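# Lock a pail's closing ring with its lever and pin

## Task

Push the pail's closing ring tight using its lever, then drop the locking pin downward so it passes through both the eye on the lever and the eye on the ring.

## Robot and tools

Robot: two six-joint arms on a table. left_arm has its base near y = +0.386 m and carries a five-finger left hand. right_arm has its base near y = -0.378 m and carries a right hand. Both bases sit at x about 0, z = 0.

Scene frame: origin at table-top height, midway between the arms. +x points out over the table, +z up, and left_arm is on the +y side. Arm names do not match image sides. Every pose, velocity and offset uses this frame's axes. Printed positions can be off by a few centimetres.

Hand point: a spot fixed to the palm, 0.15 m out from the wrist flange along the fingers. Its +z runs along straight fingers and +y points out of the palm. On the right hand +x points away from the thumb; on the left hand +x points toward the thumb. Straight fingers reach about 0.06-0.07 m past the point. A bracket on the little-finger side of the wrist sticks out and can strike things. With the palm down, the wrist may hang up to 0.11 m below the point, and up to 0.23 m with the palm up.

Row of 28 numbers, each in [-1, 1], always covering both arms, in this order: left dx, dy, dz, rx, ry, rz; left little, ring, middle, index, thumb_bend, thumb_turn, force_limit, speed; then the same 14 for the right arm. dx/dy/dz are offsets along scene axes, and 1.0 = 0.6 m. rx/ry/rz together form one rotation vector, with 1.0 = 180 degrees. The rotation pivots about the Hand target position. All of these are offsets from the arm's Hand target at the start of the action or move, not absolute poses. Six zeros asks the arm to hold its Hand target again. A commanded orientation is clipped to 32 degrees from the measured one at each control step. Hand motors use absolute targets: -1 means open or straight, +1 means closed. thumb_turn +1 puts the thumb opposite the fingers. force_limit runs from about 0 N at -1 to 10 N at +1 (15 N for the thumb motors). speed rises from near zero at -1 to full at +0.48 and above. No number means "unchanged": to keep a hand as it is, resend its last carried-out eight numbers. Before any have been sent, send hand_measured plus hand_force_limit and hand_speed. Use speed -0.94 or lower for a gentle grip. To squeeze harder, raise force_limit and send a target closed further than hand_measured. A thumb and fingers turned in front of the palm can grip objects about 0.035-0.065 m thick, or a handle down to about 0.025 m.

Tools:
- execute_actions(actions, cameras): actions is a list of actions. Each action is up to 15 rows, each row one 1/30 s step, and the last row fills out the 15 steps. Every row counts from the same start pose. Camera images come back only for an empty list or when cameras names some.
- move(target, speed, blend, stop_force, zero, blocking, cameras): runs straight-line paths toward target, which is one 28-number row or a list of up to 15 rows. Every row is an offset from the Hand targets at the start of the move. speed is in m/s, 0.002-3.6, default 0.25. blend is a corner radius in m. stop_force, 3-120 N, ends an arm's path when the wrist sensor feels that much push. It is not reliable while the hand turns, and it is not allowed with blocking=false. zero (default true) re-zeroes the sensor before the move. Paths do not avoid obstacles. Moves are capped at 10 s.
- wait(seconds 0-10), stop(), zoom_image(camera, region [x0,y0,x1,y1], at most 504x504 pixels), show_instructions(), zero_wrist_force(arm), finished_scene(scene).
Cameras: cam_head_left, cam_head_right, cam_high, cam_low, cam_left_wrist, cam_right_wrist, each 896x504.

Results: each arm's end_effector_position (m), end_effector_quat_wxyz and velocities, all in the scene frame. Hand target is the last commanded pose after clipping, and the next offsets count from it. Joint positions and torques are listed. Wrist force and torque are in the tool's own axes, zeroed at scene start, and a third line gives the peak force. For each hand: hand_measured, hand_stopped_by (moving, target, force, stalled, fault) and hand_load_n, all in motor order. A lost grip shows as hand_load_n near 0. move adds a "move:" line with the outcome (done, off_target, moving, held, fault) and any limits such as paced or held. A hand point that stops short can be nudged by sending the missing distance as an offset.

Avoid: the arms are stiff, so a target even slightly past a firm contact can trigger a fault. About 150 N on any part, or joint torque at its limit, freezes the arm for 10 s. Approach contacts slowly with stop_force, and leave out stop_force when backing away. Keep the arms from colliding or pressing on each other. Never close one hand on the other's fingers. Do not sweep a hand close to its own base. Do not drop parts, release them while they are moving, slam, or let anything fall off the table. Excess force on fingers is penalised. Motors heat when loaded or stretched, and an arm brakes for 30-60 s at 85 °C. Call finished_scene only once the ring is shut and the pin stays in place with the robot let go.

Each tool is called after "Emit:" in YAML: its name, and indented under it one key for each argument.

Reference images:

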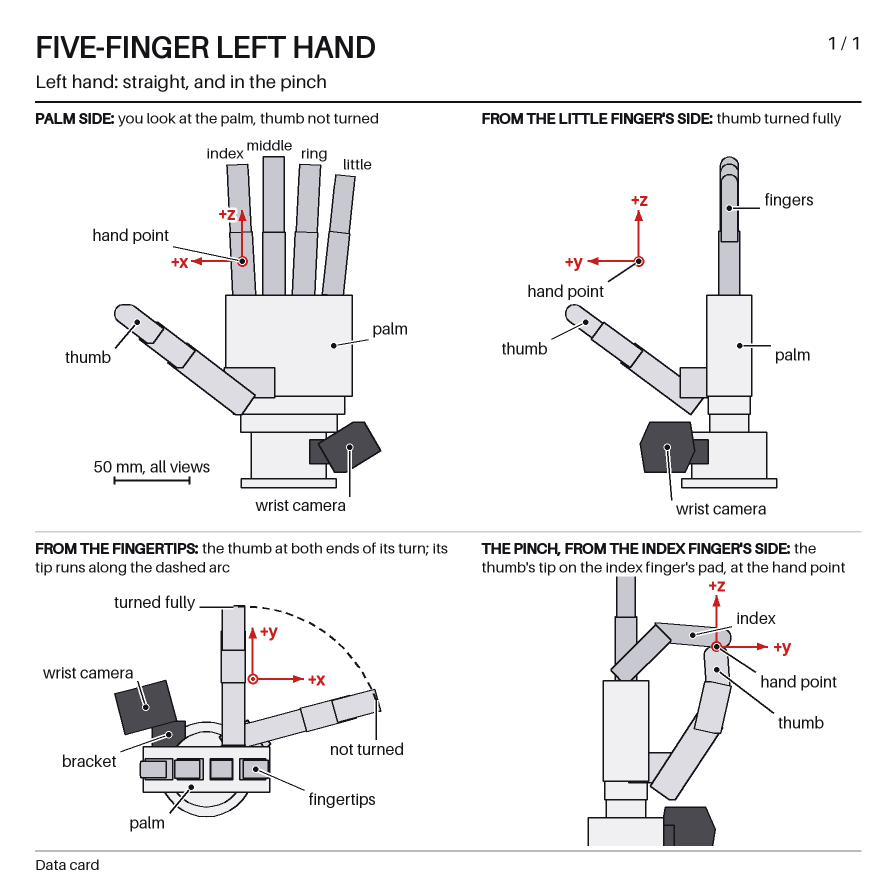

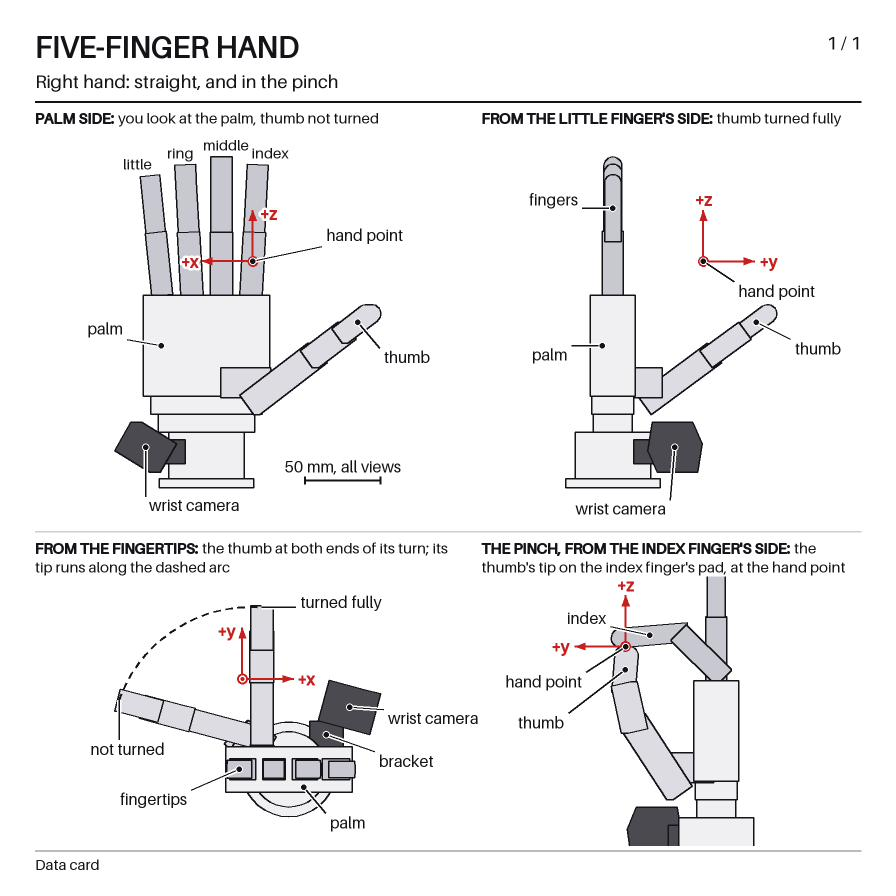

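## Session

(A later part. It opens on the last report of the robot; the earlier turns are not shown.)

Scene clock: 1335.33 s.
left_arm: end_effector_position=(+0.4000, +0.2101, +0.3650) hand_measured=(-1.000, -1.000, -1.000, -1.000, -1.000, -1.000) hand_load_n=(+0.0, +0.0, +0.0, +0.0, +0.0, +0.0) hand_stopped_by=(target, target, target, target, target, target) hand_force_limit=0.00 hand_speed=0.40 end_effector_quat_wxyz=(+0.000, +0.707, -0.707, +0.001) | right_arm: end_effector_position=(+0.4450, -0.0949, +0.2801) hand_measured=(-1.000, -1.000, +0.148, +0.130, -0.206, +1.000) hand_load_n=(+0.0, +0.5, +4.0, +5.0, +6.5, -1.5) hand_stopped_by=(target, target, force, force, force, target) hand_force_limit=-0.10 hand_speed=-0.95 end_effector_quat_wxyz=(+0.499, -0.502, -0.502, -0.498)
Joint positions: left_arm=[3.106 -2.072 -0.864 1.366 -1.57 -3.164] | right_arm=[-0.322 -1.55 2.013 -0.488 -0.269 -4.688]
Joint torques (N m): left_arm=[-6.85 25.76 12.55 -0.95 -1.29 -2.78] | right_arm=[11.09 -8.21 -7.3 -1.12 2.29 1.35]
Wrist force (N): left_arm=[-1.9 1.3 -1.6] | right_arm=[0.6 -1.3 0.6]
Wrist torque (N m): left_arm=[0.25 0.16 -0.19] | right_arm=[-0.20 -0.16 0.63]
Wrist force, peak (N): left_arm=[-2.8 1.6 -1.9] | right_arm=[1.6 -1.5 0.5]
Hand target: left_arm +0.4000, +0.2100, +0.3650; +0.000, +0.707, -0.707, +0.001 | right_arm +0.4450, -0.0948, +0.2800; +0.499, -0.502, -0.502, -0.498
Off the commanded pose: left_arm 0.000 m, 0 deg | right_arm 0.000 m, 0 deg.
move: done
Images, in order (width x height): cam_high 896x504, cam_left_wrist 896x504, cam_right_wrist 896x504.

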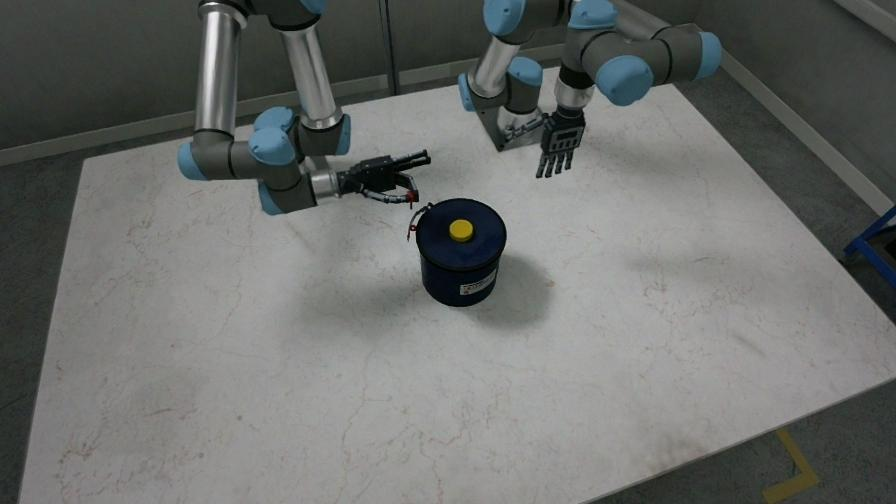

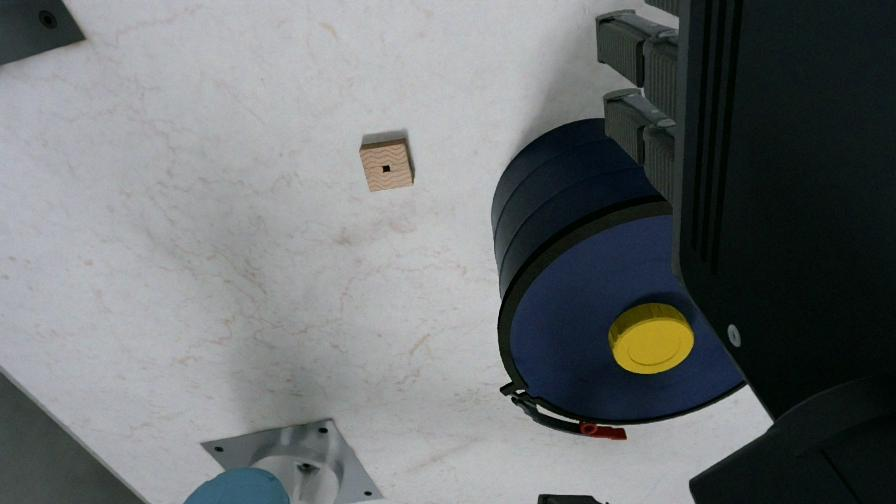

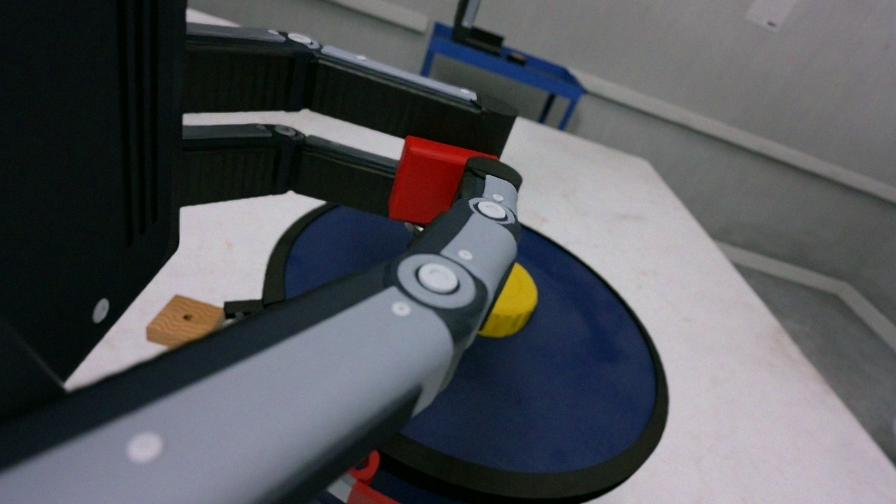

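Emit:
move:
  target: [0,0,0,0,0,0,-1,-1,-1,-1,-1,-1,0,0.4,0.004,0.004,-0.0667,0,0,0,-1,-1,0.3,0.3,0.305,1,-0.1,-0.95]
  speed: 0.05
  stop_force: 5
  cameras: ["cam_high","cam_left_wrist"]

Emit:
zoom_image:
  camera: "cam_high"
  region: [395, 205, 435, 245]

Emit:
zoom_image:
  camera: "cam_left_wrist"
  region: [540, 380, 640, 504]

Scene clock: 1345.63 s.
left_arm: end_effector_position=(+0.4000, +0.2100, +0.3649) hand_measured=(-1.000, -1.000, -1.000, -1.000, -1.000, -1.000) hand_load_n=(+0.0, +0.0, +0.0, +0.0, +0.0, +0.0) hand_stopped_by=(target, target, target, target, target, target) hand_force_limit=0.00 hand_speed=0.40 end_effector_quat_wxyz=(+0.000, +0.707, -0.707, +0.001) | right_arm: end_effector_position=(+0.4474, -0.0924, +0.2400) hand_measured=(-1.000, -1.000, +0.148, +0.130, -0.206, +1.000) hand_load_n=(+0.0, +0.0, +4.5, +4.5, +6.5, -1.0) hand_stopped_by=(target, target, force, force, force, target) hand_force_limit=-0.10 hand_speed=-0.95 end_effector_quat_wxyz=(+0.499, -0.502, -0.502, -0.498)
Joint positions: left_arm=[3.106 -2.072 -0.864 1.366 -1.57 -3.165] | right_arm=[-0.313 -1.492 2.069 -0.603 -0.261 -4.687]
Joint torques (N m): left_arm=[-6.64 25.8 14 -0.99 -1.44 -2.82] | right_arm=[11.71 -9.64 -5.89 -1.06 2.13 1.23]
Wrist force (N): left_arm=[-1.7 1.5 -1.7] | right_arm=[0.8 -1.2 1.0]
Wrist torque (N m): left_arm=[0.29 0.12 -0.19] | right_arm=[-0.19 -0.19 0.64]
Wrist force, peak (N): left_arm=[-1.9 2.0 -1.8] | right_arm=[1.1 -1.5 0.7]
Hand target: left_arm +0.4000, +0.2100, +0.3650; +0.000, +0.707, -0.707, +0.001 | right_arm +0.4474, -0.0924, +0.2400; +0.499, -0.502, -0.502, -0.498
Off the commanded pose: left_arm 0.000 m, 0 deg | right_arm 0.000 m, 0 deg.
move: done
Images, in order (width x height): cam_high 896x504, cam_left_wrist 896x504.

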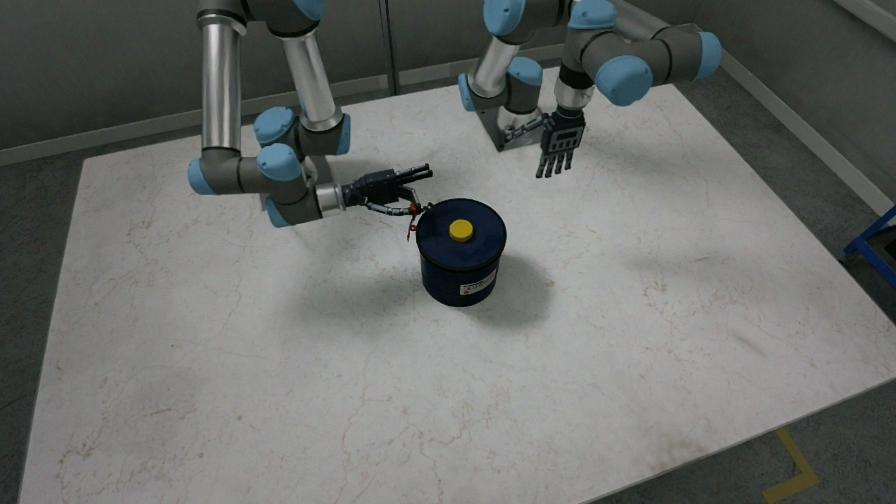

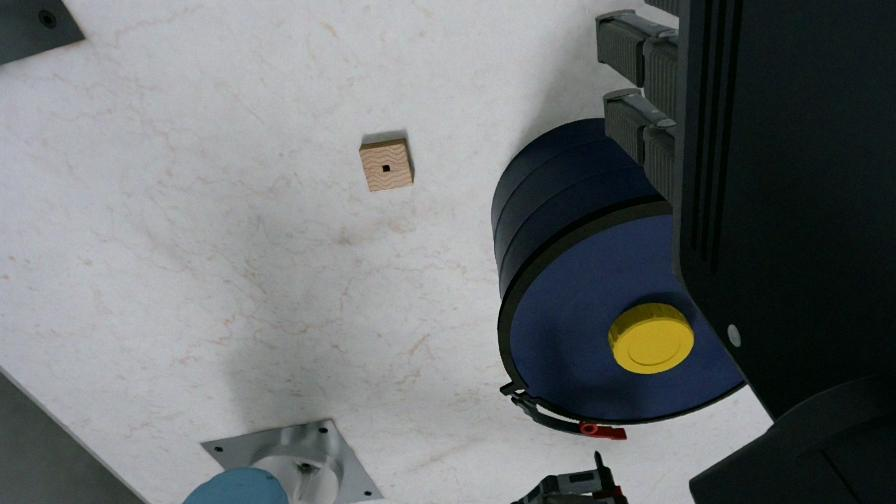

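Scaled by 12.600.

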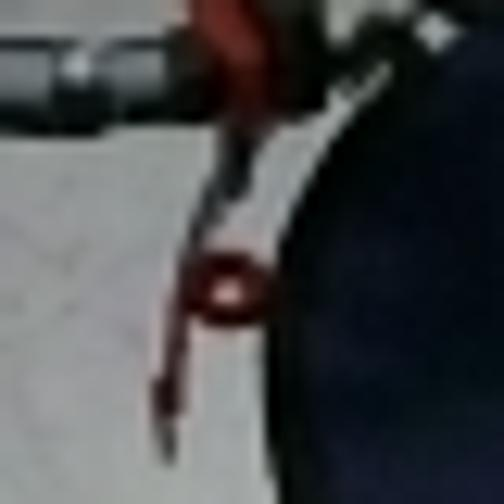

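Scaled by 4.065.

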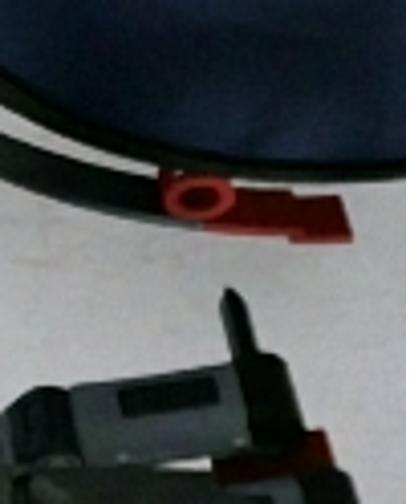

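Emit:
move:
  target: [0,0,0,0,0,0,-1,-1,-1,-1,-1,-1,0,0.4,0,0,-0.0233,0,0,0,-1,-1,0.3,0.3,0.305,1,-0.1,-0.95]
  speed: 0.02
  stop_force: 3
  cameras: ["cam_high","cam_left_wrist"]

Emit:
zoom_image:
  camera: "cam_high"
  region: [395, 205, 435, 245]

Emit:
zoom_image:
  camera: "cam_left_wrist"
  region: [560, 400, 630, 470]

Scene clock: 1359.63 s.
left_arm: end_effector_position=(+0.4000, +0.2100, +0.3649) hand_measured=(-1.000, -1.000, -1.000, -1.000, -1.000, -1.000) hand_load_n=(+0.0, +0.0, +0.0, +0.0, +0.0, +0.0) hand_stopped_by=(target, target, target, target, target, target) hand_force_limit=0.00 hand_speed=0.40 end_effector_quat_wxyz=(+0.000, +0.707, -0.707, +0.001) | right_arm: end_effector_position=(+0.4474, -0.0924, +0.2260) hand_measured=(-1.000, -1.000, +0.148, +0.130, -0.206, +1.000) hand_load_n=(+0.0, +0.0, +4.0, +4.5, +6.5, -1.0) hand_stopped_by=(target, target, force, force, force, target) hand_force_limit=-0.10 hand_speed=-0.95 end_effector_quat_wxyz=(+0.499, -0.502, -0.502, -0.498)
Joint positions: left_arm=[3.106 -2.072 -0.864 1.366 -1.57 -3.165] | right_arm=[-0.313 -1.47 2.088 -0.643 -0.261 -4.687]
Joint torques (N m): left_arm=[-7.19 26.15 14.77 -1.21 -1.61 -2.66] | right_arm=[4.52 -10.07 -5.75 -1.05 -0.29 1.27]
Wrist force (N): left_arm=[-2.0 1.2 -1.8] | right_arm=[0.8 -1.2 1.0]
Wrist torque (N m): left_arm=[0.25 0.17 -0.20] | right_arm=[-0.19 -0.19 0.65]
Wrist force, peak (N): left_arm=[-2.0 1.6 -2.1] | right_arm=[0.8 -1.4 0.9]
Hand target: left_arm +0.4000, +0.2100, +0.3650; +0.000, +0.707, -0.707, +0.001 | right_arm +0.4474, -0.0924, +0.2260; +0.499, -0.502, -0.502, -0.498
Off the commanded pose: left_arm 0.000 m, 0 deg | right_arm 0.000 m, 0 deg.
move: done
Images, in order (width x height): cam_high 896x504, cam_left_wrist 896x504.

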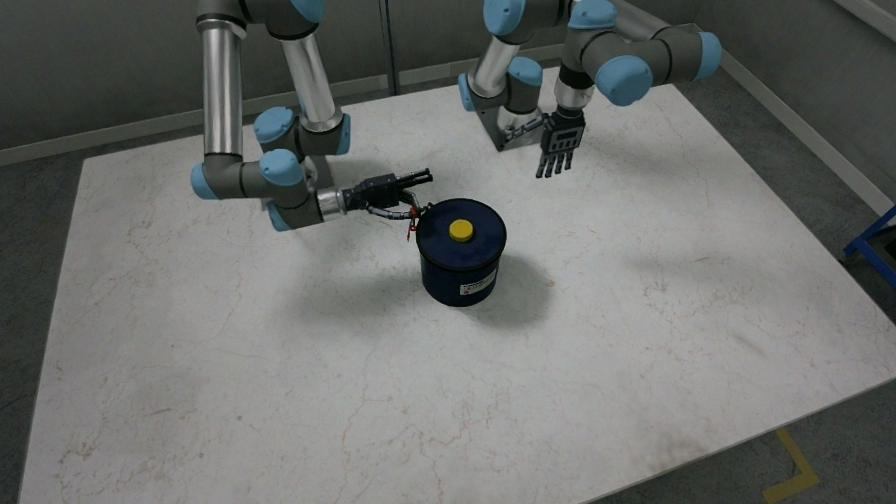

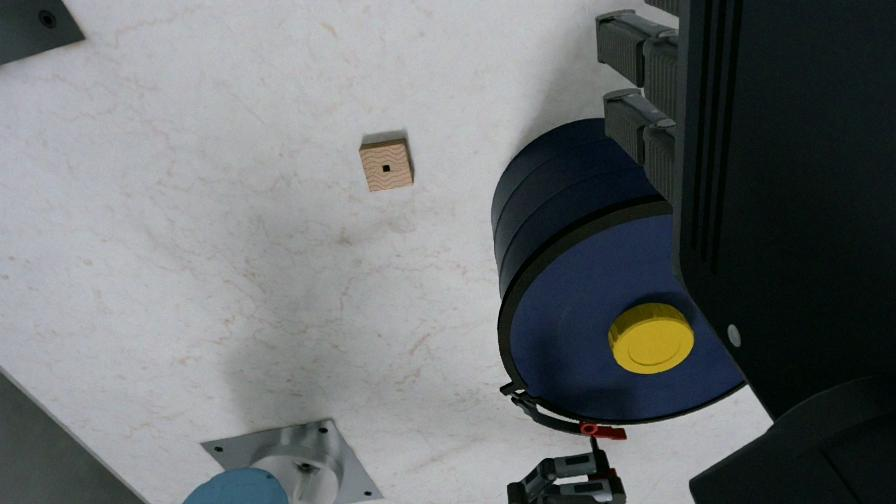

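Scaled by 12.600.

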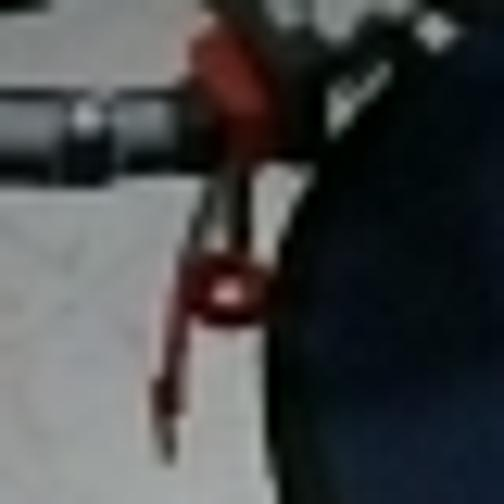

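Scaled by 7.200.

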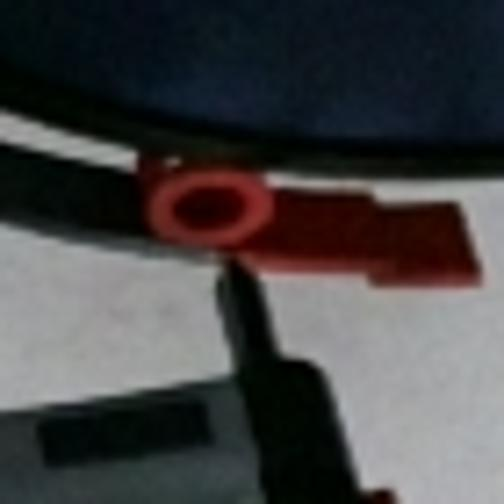

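Emit:
move:
  target: [0,0,0,0,0,0,-1,-1,-1,-1,-1,-1,0,0.4,-0.0005,-0.002,-0.0083,0,0,0,-1,-1,0.3,0.3,0.305,1,-0.1,-0.95]
  speed: 0.01
  stop_force: 3
  cameras: ["cam_high","cam_left_wrist"]

Emit:
zoom_image:
  camera: "cam_high"
  region: [395, 205, 435, 245]

Emit:
zoom_image:
  camera: "cam_left_wrist"
  region: [560, 400, 630, 470]

Scene clock: 1372.87 s.
left_arm: end_effector_position=(+0.4000, +0.2100, +0.3649) hand_measured=(-1.000, -1.000, -1.000, -1.000, -1.000, -1.000) hand_load_n=(+0.0, +0.0, +0.0, +0.0, +0.0, +0.0) hand_stopped_by=(target, target, target, target, target, target) hand_force_limit=0.00 hand_speed=0.40 end_effector_quat_wxyz=(+0.000, +0.707, -0.707, +0.001) | right_arm: end_effector_position=(+0.4471, -0.0936, +0.2210) hand_measured=(-1.000, -1.000, +0.148, +0.130, -0.206, +1.000) hand_load_n=(+0.0, +0.0, +4.5, +4.5, +6.5, -1.0) hand_stopped_by=(target, target, force, force, force, target) hand_force_limit=-0.10 hand_speed=-0.95 end_effector_quat_wxyz=(+0.499, -0.502, -0.502, -0.498)
Joint positions: left_arm=[3.106 -2.072 -0.864 1.366 -1.57 -3.165] | right_arm=[-0.317 -1.463 2.096 -0.658 -0.264 -4.688]
Joint torques (N m): left_arm=[-7.31 25.65 16.63 -1.42 -1.35 -2.67] | right_arm=[-13.92 -10.34 -5.45 -1.03 -2.08 1.03]
Wrist force (N): left_arm=[-1.8 1.6 -1.7] | right_arm=[0.8 -1.1 1.0]
Wrist torque (N m): left_arm=[0.30 0.13 -0.20] | right_arm=[-0.18 -0.19 0.68]
Wrist force, peak (N): left_arm=[-2.3 1.5 -1.6] | right_arm=[1.0 -1.4 0.9]
Hand target: left_arm +0.4000, +0.2100, +0.3650; +0.000, +0.707, -0.707, +0.001 | right_arm +0.4471, -0.0936, +0.2210; +0.499, -0.502, -0.502, -0.498
Off the commanded pose: left_arm 0.000 m, 0 deg | right_arm 0.000 m, 0 deg.
move: done
Images, in order (width x height): cam_high 896x504, cam_left_wrist 896x504.

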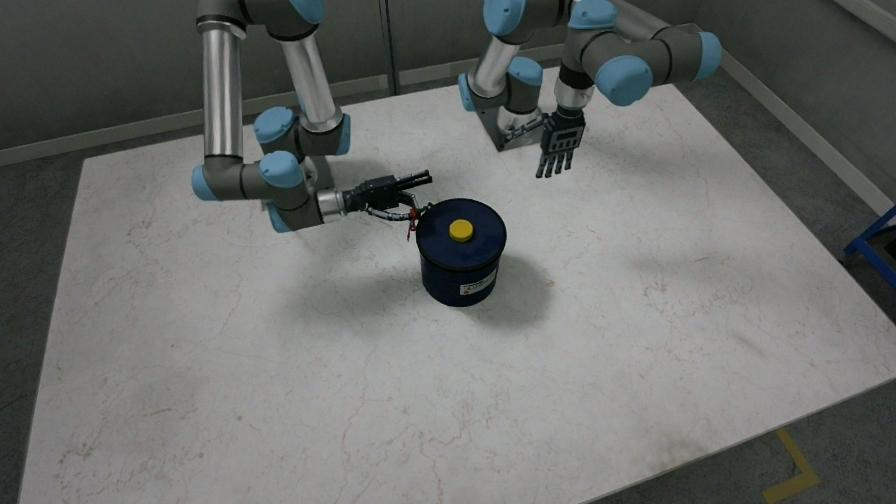

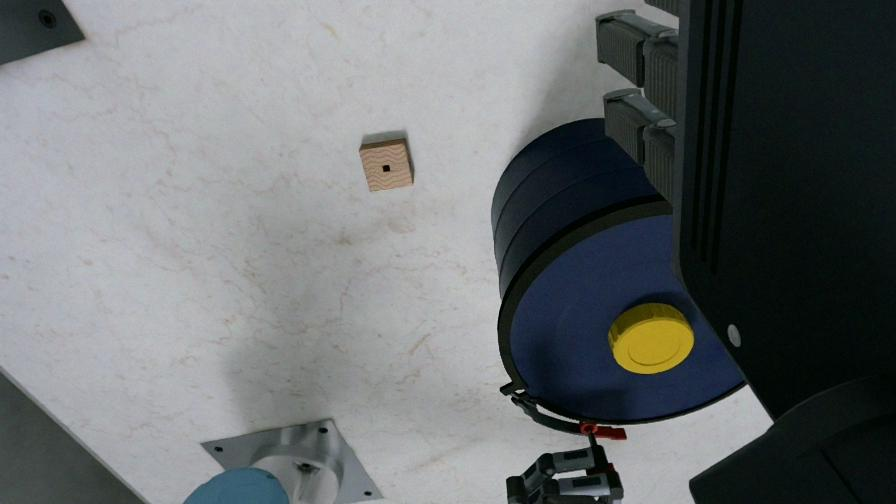

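Scaled by 12.600.

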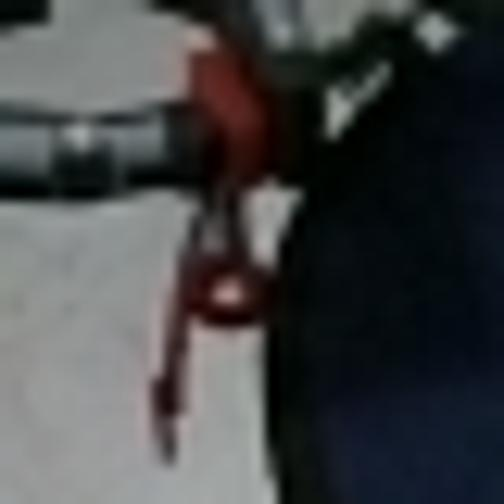

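Scaled by 7.200.

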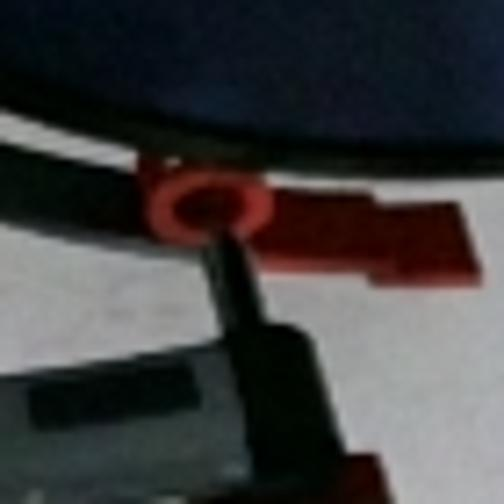

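Emit:
move:
  target: [0,0,0,0,0,0,-1,-1,-1,-1,-1,-1,0,0.4,0,0,-0.0117,0,0,0,-1,-1,0.3,0.3,0.305,1,-0.1,-0.95]
  speed: 0.01
  stop_force: 3
  cameras: ["cam_high","cam_left_wrist"]

Emit:
zoom_image:
  camera: "cam_high"
  region: [395, 205, 435, 245]

Emit:
zoom_image:
  camera: "cam_left_wrist"
  region: [560, 400, 630, 470]

Scene clock: 1381.33 s.
left_arm: end_effector_position=(+0.4000, +0.2100, +0.3649) hand_measured=(-1.000, -1.000, -1.000, -1.000, -1.000, -1.000) hand_load_n=(+0.0, +0.0, +0.0, +0.0, +0.0, +0.0) hand_stopped_by=(target, target, target, target, target, target) hand_force_limit=0.00 hand_speed=0.40 end_effector_quat_wxyz=(+0.000, +0.707, -0.707, +0.001) | right_arm: end_effector_position=(+0.4471, -0.0936, +0.2140) hand_measured=(-1.000, -1.000, +0.148, +0.130, -0.206, +1.000) hand_load_n=(+0.0, +0.0, +4.5, +5.0, +6.5, -1.0) hand_stopped_by=(target, target, force, force, force, target) hand_force_limit=-0.10 hand_speed=-0.95 end_effector_quat_wxyz=(+0.499, -0.502, -0.502, -0.498)
Joint positions: left_arm=[3.106 -2.072 -0.864 1.366 -1.57 -3.165] | right_arm=[-0.317 -1.452 2.105 -0.678 -0.264 -4.688]
Joint torques (N m): left_arm=[-6.71 26.31 17.48 -1.28 -1.41 -2.55] | right_arm=[-11.37 -10.42 -5.29 -1.01 -1.24 1.2]
Wrist force (N): left_arm=[-2.0 1.4 -1.5] | right_arm=[0.7 -1.2 1.0]
Wrist torque (N m): left_arm=[0.25 0.17 -0.21] | right_arm=[-0.19 -0.16 0.67]
Wrist force, peak (N): left_arm=[-2.0 1.7 -1.9] | right_arm=[0.9 -1.3 1.1]
Hand target: left_arm +0.4000, +0.2100, +0.3650; +0.000, +0.707, -0.707, +0.001 | right_arm +0.4471, -0.0936, +0.2140; +0.499, -0.502, -0.502, -0.498
Off the commanded pose: left_arm 0.000 m, 0 deg | right_arm 0.000 m, 0 deg.
move: done
Images, in order (width x height): cam_high 896x504, cam_left_wrist 896x504.

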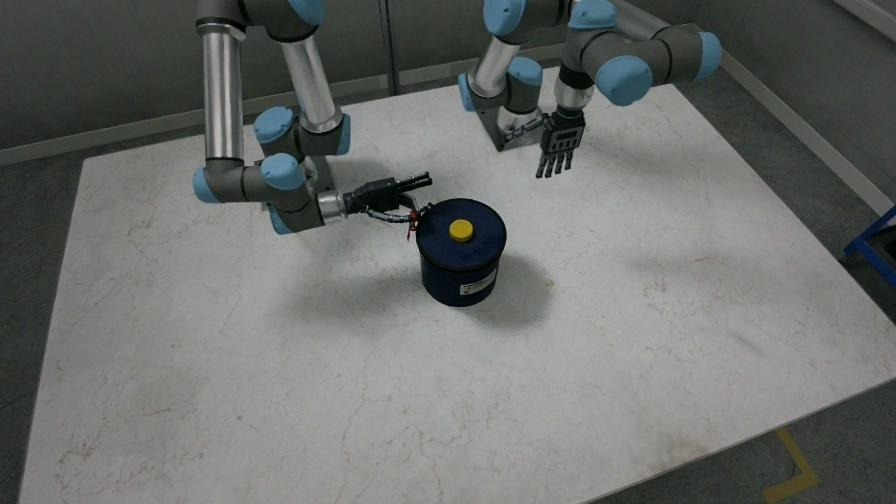

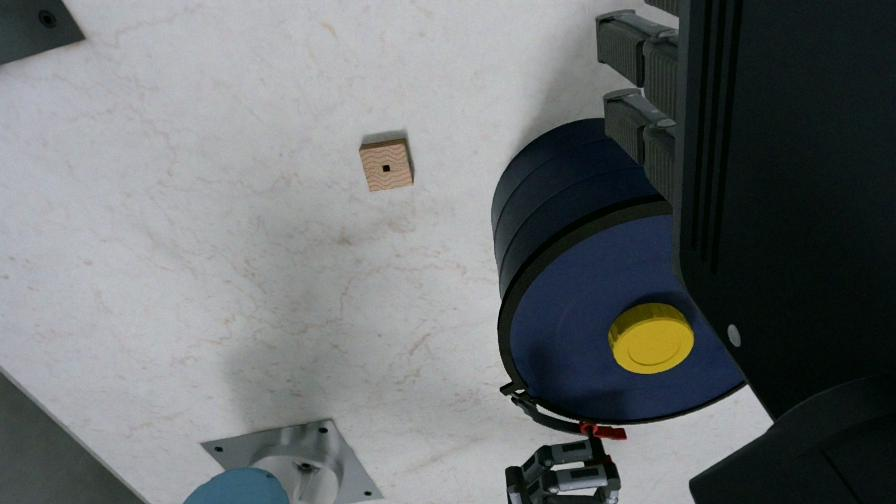

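Scaled by 12.600.

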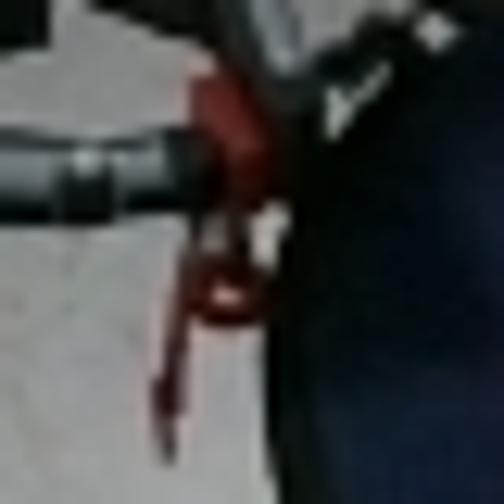

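Scaled by 7.200.

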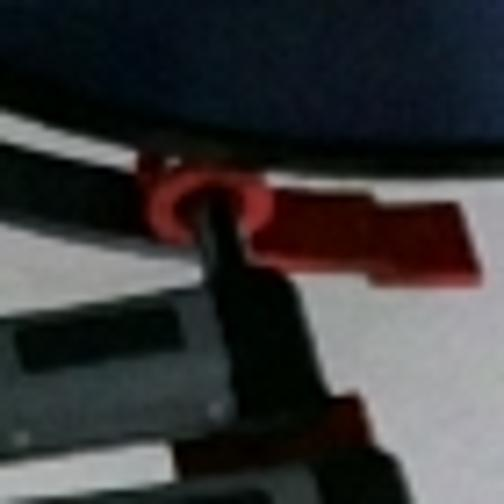

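Emit:
move:
  target: [0,0,0,0,0,0,-1,-1,-1,-1,-1,-1,0,0.4,0,0,-0.0333,0,0,0,-1,-1,0.3,0.3,0.305,1,-0.1,-0.95]
  speed: 0.01
  stop_force: 3
  cameras: ["cam_high","cam_left_wrist","cam_right_wrist"]

Emit:
zoom_image:
  camera: "cam_high"
  region: [395, 205, 435, 245]

Emit:
zoom_image:
  camera: "cam_left_wrist"
  region: [560, 400, 630, 470]

Scene clock: 1392.40 s.
left_arm: end_effector_position=(+0.4000, +0.2100, +0.3649) hand_measured=(-1.000, -1.000, -1.000, -1.000, -1.000, -1.000) hand_load_n=(+0.0, +0.0, -0.5, +0.0, +0.0, +0.0) hand_stopped_by=(target, target, target, target, target, target) hand_force_limit=0.00 hand_speed=0.40 end_effector_quat_wxyz=(+0.000, +0.707, -0.707, +0.001) | right_arm: end_effector_position=(+0.4471, -0.0936, +0.1953) hand_measured=(-1.000, -1.000, +0.148, +0.130, -0.206, +1.000) hand_load_n=(+0.0, +0.0, +5.5, +2.0, +6.5, -1.0) hand_stopped_by=(target, target, force, force, force, target) hand_force_limit=-0.10 hand_speed=-0.95 end_effector_quat_wxyz=(+0.499, -0.502, -0.502, -0.498)
Joint positions: left_arm=[3.106 -2.072 -0.864 1.366 -1.57 -3.165] | right_arm=[-0.317 -1.419 2.128 -0.734 -0.264 -4.688]
Joint torques (N m): left_arm=[-7.58 26.54 18.96 -1.62 -1.32 -2.54] | right_arm=[-0.66 -36.74 -28.93 1.87 -0.35 1.12]
Wrist force (N): left_arm=[-1.7 1.5 -1.9] | right_arm=[1.8 -1.5 -0.8]
Wrist torque (N m): left_arm=[0.30 0.13 -0.20] | right_arm=[-0.18 -0.15 0.69]
Wrist force, peak (N): left_arm=[-2.1 1.5 -1.8] | right_arm=[7.5 -1.2 -0.7]
Hand target: left_arm +0.4000, +0.2100, +0.3650; +0.000, +0.707, -0.707, +0.001 | right_arm +0.4471, -0.0936, +0.1953; +0.499, -0.502, -0.502, -0.498 (not the last commanded pose)
Off the commanded pose: left_arm 0.000 m, 0 deg | right_arm 0.001 m, 0 deg.
move: contact (right_arm)
Images, in order (width x height): cam_high 896x504, cam_left_wrist 896x504, cam_right_wrist 896x504.

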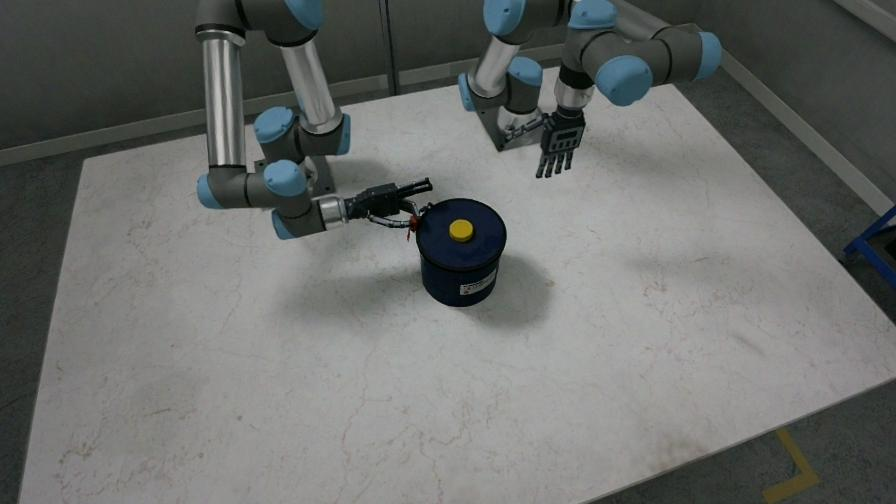

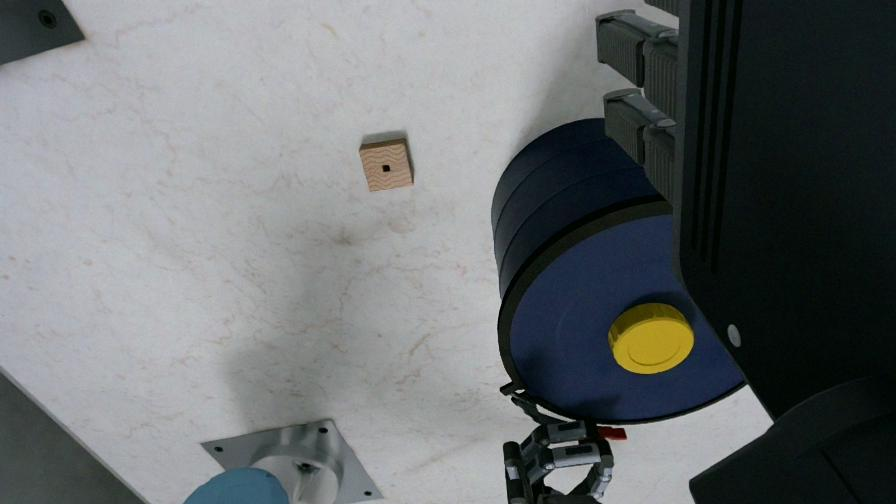

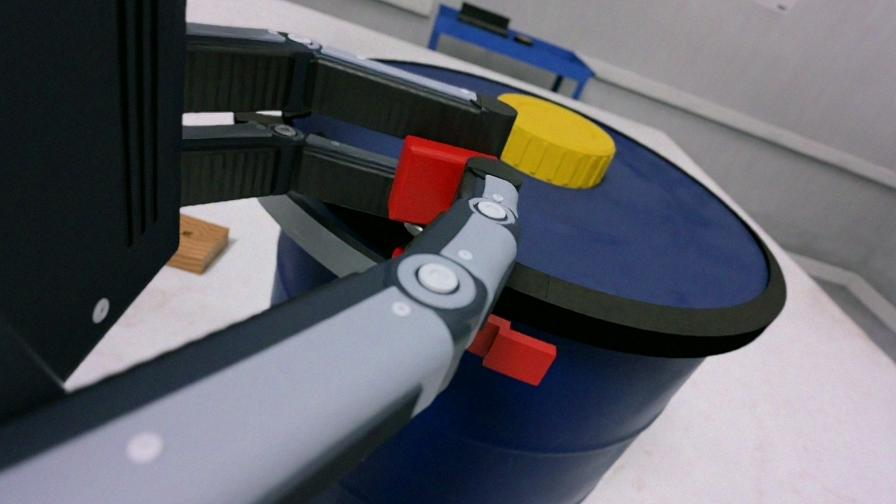

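Scaled by 12.600.

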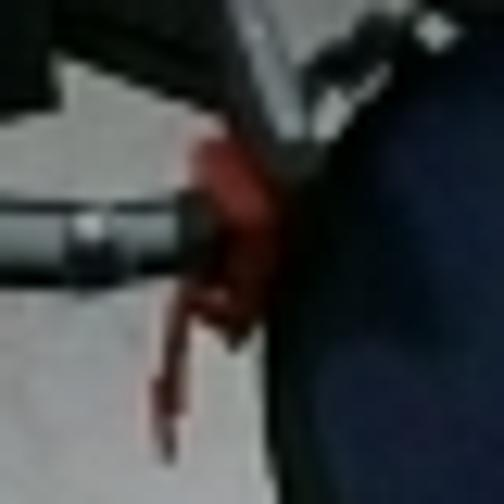

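Scaled by 7.200.

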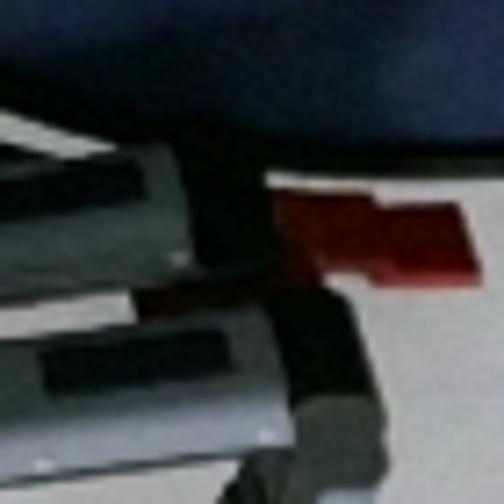

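Emit:
execute_actions:
  actions:
    - [[0,0,0,0,0,0,-1,-1,-1,-1,-1,-1,0,0.4,0,0,0,0,0,0,-1,-1,0.0,0.0,-0.35,1,-0.1,-0.9]]

Emit:
move:
  target: [0,0,0,0,0,0,-1,-1,-1,-1,-1,-1,0,0.4,0,0,0.0117,0,0,0,-1,-1,0.0,0.0,-0.35,1,-0.1,-0.9]
  speed: 0.02
  cameras: ["cam_high","cam_left_wrist","cam_right_wrist"]

Emit:
zoom_image:
  camera: "cam_high"
  region: [395, 205, 435, 245]

Emit:
zoom_image:
  camera: "cam_left_wrist"
  region: [560, 400, 630, 470]

Scene clock: 1400.47 s.
left_arm: end_effector_position=(+0.4000, +0.2100, +0.3649) hand_measured=(-1.000, -1.000, -1.000, -1.000, -1.000, -1.000) hand_load_n=(+0.0, +0.0, +0.0, +0.0, +0.0, +0.0) hand_stopped_by=(target, target, target, target, target, target) hand_force_limit=0.00 hand_speed=0.40 end_effector_quat_wxyz=(+0.000, +0.707, -0.707, +0.001) | right_arm: end_effector_position=(+0.4471, -0.0936, +0.1953) hand_measured=(-1.000, -1.000, +0.000, +0.000, -0.350, +1.000) hand_load_n=(+0.0, +0.0, +0.0, -3.5, +0.0, +0.5) hand_stopped_by=(target, target, target, target, target, target) hand_force_limit=-0.10 hand_speed=-0.90 end_effector_quat_wxyz=(+0.499, -0.502, -0.502, -0.498)
Joint positions: left_arm=[3.106 -2.072 -0.864 1.366 -1.57 -3.165] | right_arm=[-0.317 -1.419 2.128 -0.734 -0.264 -4.688]
Joint torques (N m): left_arm=[-6.95 26.22 20.99 -1.49 -1.4 -2.56] | right_arm=[-0.55 -30.71 -23.09 1.89 -0.42 1.11]
Wrist force (N): left_arm=[-1.8 1.3 -1.6] | right_arm=[9.1 -0.1 -1.3]
Wrist torque (N m): left_arm=[0.26 0.13 -0.19] | right_arm=[-0.20 -0.03 0.75]
Wrist force, peak (N): left_arm=[-1.9 1.7 -1.8] | right_arm=[9.2 -0.1 -1.6]
Hand target: left_arm +0.4000, +0.2100, +0.3650; +0.000, +0.707, -0.707, +0.001 | right_arm +0.4471, -0.0936, +0.1953; +0.499, -0.502, -0.502, -0.498
Off the commanded pose: left_arm 0.000 m, 0 deg | right_arm 0.000 m, 0 deg.
Step readings (end_effector_position of left_arm | right_arm):
0: (+0.4000, +0.2100, +0.3649) | (+0.4471, -0.0936, +0.1953)
1: (+0.4000, +0.2100, +0.3649) | (+0.4471, -0.0936, +0.1953)
2: (+0.4000, +0.2100, +0.3649) | (+0.4471, -0.0936, +0.1953)
4: (+0.4000, +0.2100, +0.3649) | (+0.4471, -0.0936, +0.1953)
8: (+0.4000, +0.2100, +0.3649) | (+0.4471, -0.0936, +0.1953)
15: (+0.4000, +0.2100, +0.3649) | (+0.4471, -0.0936, +0.1953)

Scene clock: 1401.33 s.
left_arm: end_effector_position=(+0.4000, +0.2100, +0.3649) hand_measured=(-1.000, -1.000, -1.000, -1.000, -1.000, -1.000) hand_load_n=(+0.0, +0.0, +0.0, +0.0, +0.0, +0.0) hand_stopped_by=(target, target, target, target, target, target) hand_force_limit=0.00 hand_speed=0.40 end_effector_quat_wxyz=(+0.000, +0.707, -0.707, +0.001) | right_arm: end_effector_position=(+0.4471, -0.0936, +0.2022) hand_measured=(-1.000, -1.000, +0.000, +0.000, -0.350, +1.000) hand_load_n=(+0.0, +0.0, +0.0, +0.0, +0.0, +0.5) hand_stopped_by=(target, target, target, target, target, target) hand_force_limit=-0.10 hand_speed=-0.90 end_effector_quat_wxyz=(+0.499, -0.502, -0.502, -0.498)
Joint positions: left_arm=[3.106 -2.072 -0.864 1.366 -1.57 -3.165] | right_arm=[-0.317 -1.432 2.12 -0.713 -0.264 -4.688]
Joint torques (N m): left_arm=[-7.32 26.55 21.47 -1.81 -1.53 -2.34] | right_arm=[2.7 -35.34 -29.41 1.79 0.59 -1.2]
Wrist force (N): left_arm=[-2.0 1.2 -1.8] | right_arm=[1.1 -1.4 0.8]
Wrist torque (N m): left_arm=[0.25 0.15 -0.20] | right_arm=[-0.20 -0.19 0.68]
Wrist force, peak (N): left_arm=[-2.2 1.2 -1.8] | right_arm=[9.0 0.0 -1.5]
Hand target: left_arm +0.4000, +0.2100, +0.3650; +0.000, +0.707, -0.707, +0.001 | right_arm +0.4471, -0.0936, +0.2023; +0.499, -0.502, -0.502, -0.498
Off the commanded pose: left_arm 0.000 m, 0 deg | right_arm 0.000 m, 0 deg.
move: done
Images, in order (width x height): cam_high 896x504, cam_left_wrist 896x504, cam_right_wrist 896x504.

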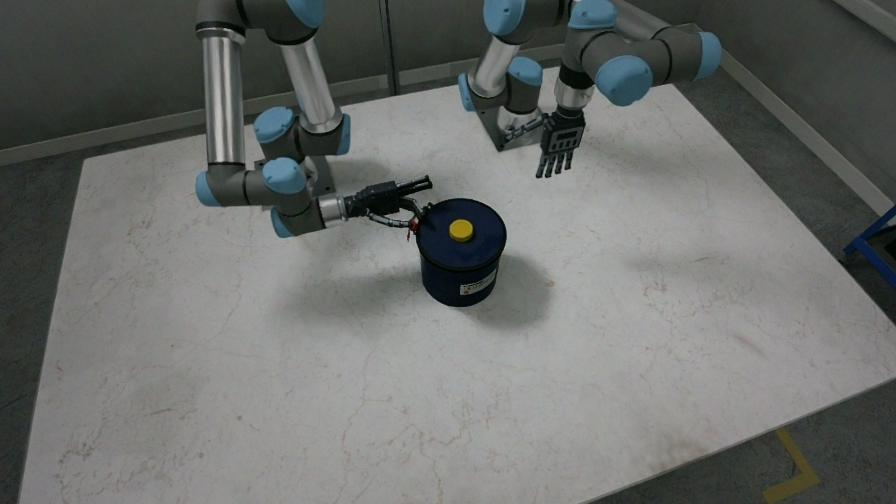

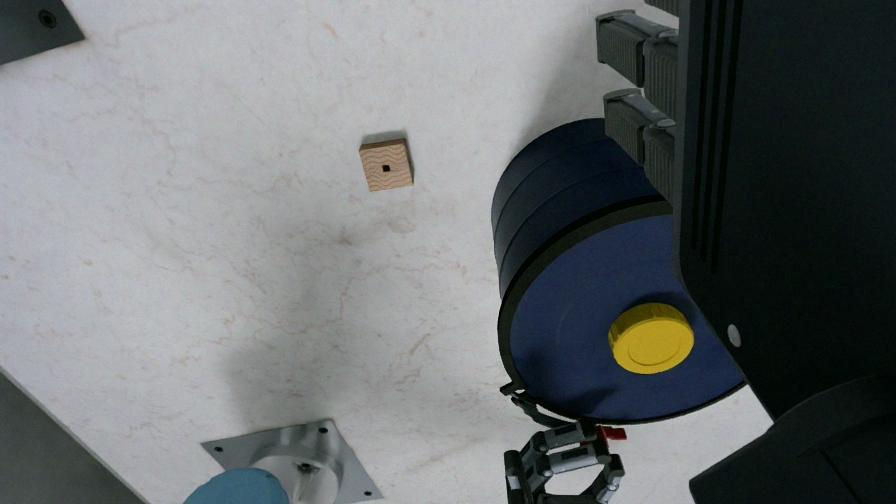

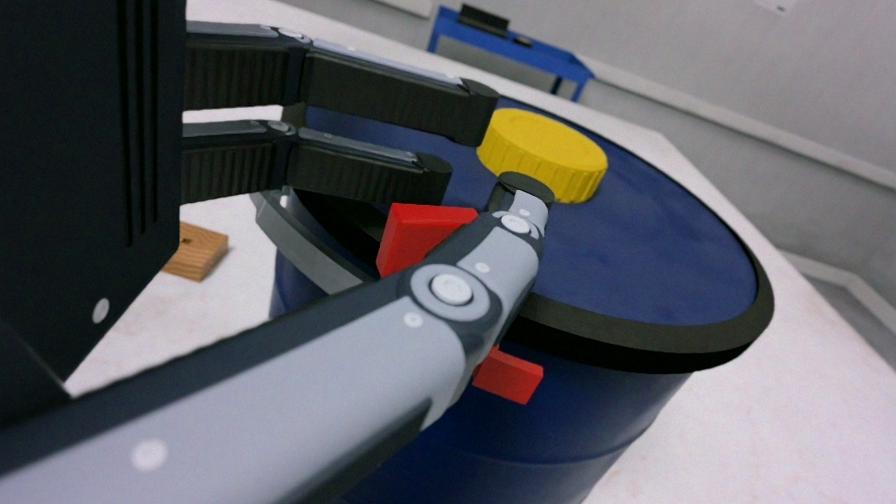

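Scaled by 12.600.

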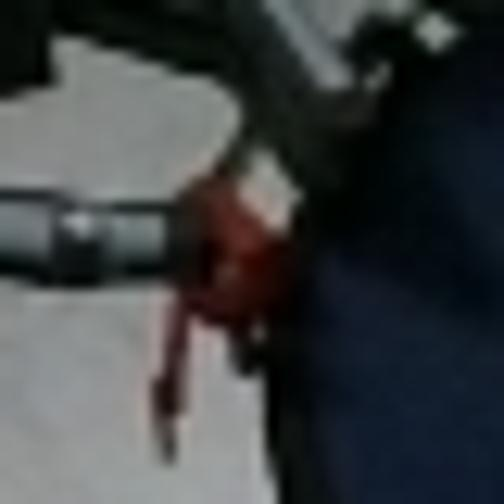

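Scaled by 7.200.

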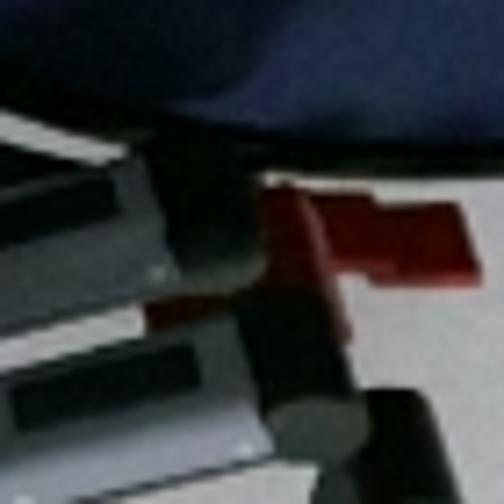

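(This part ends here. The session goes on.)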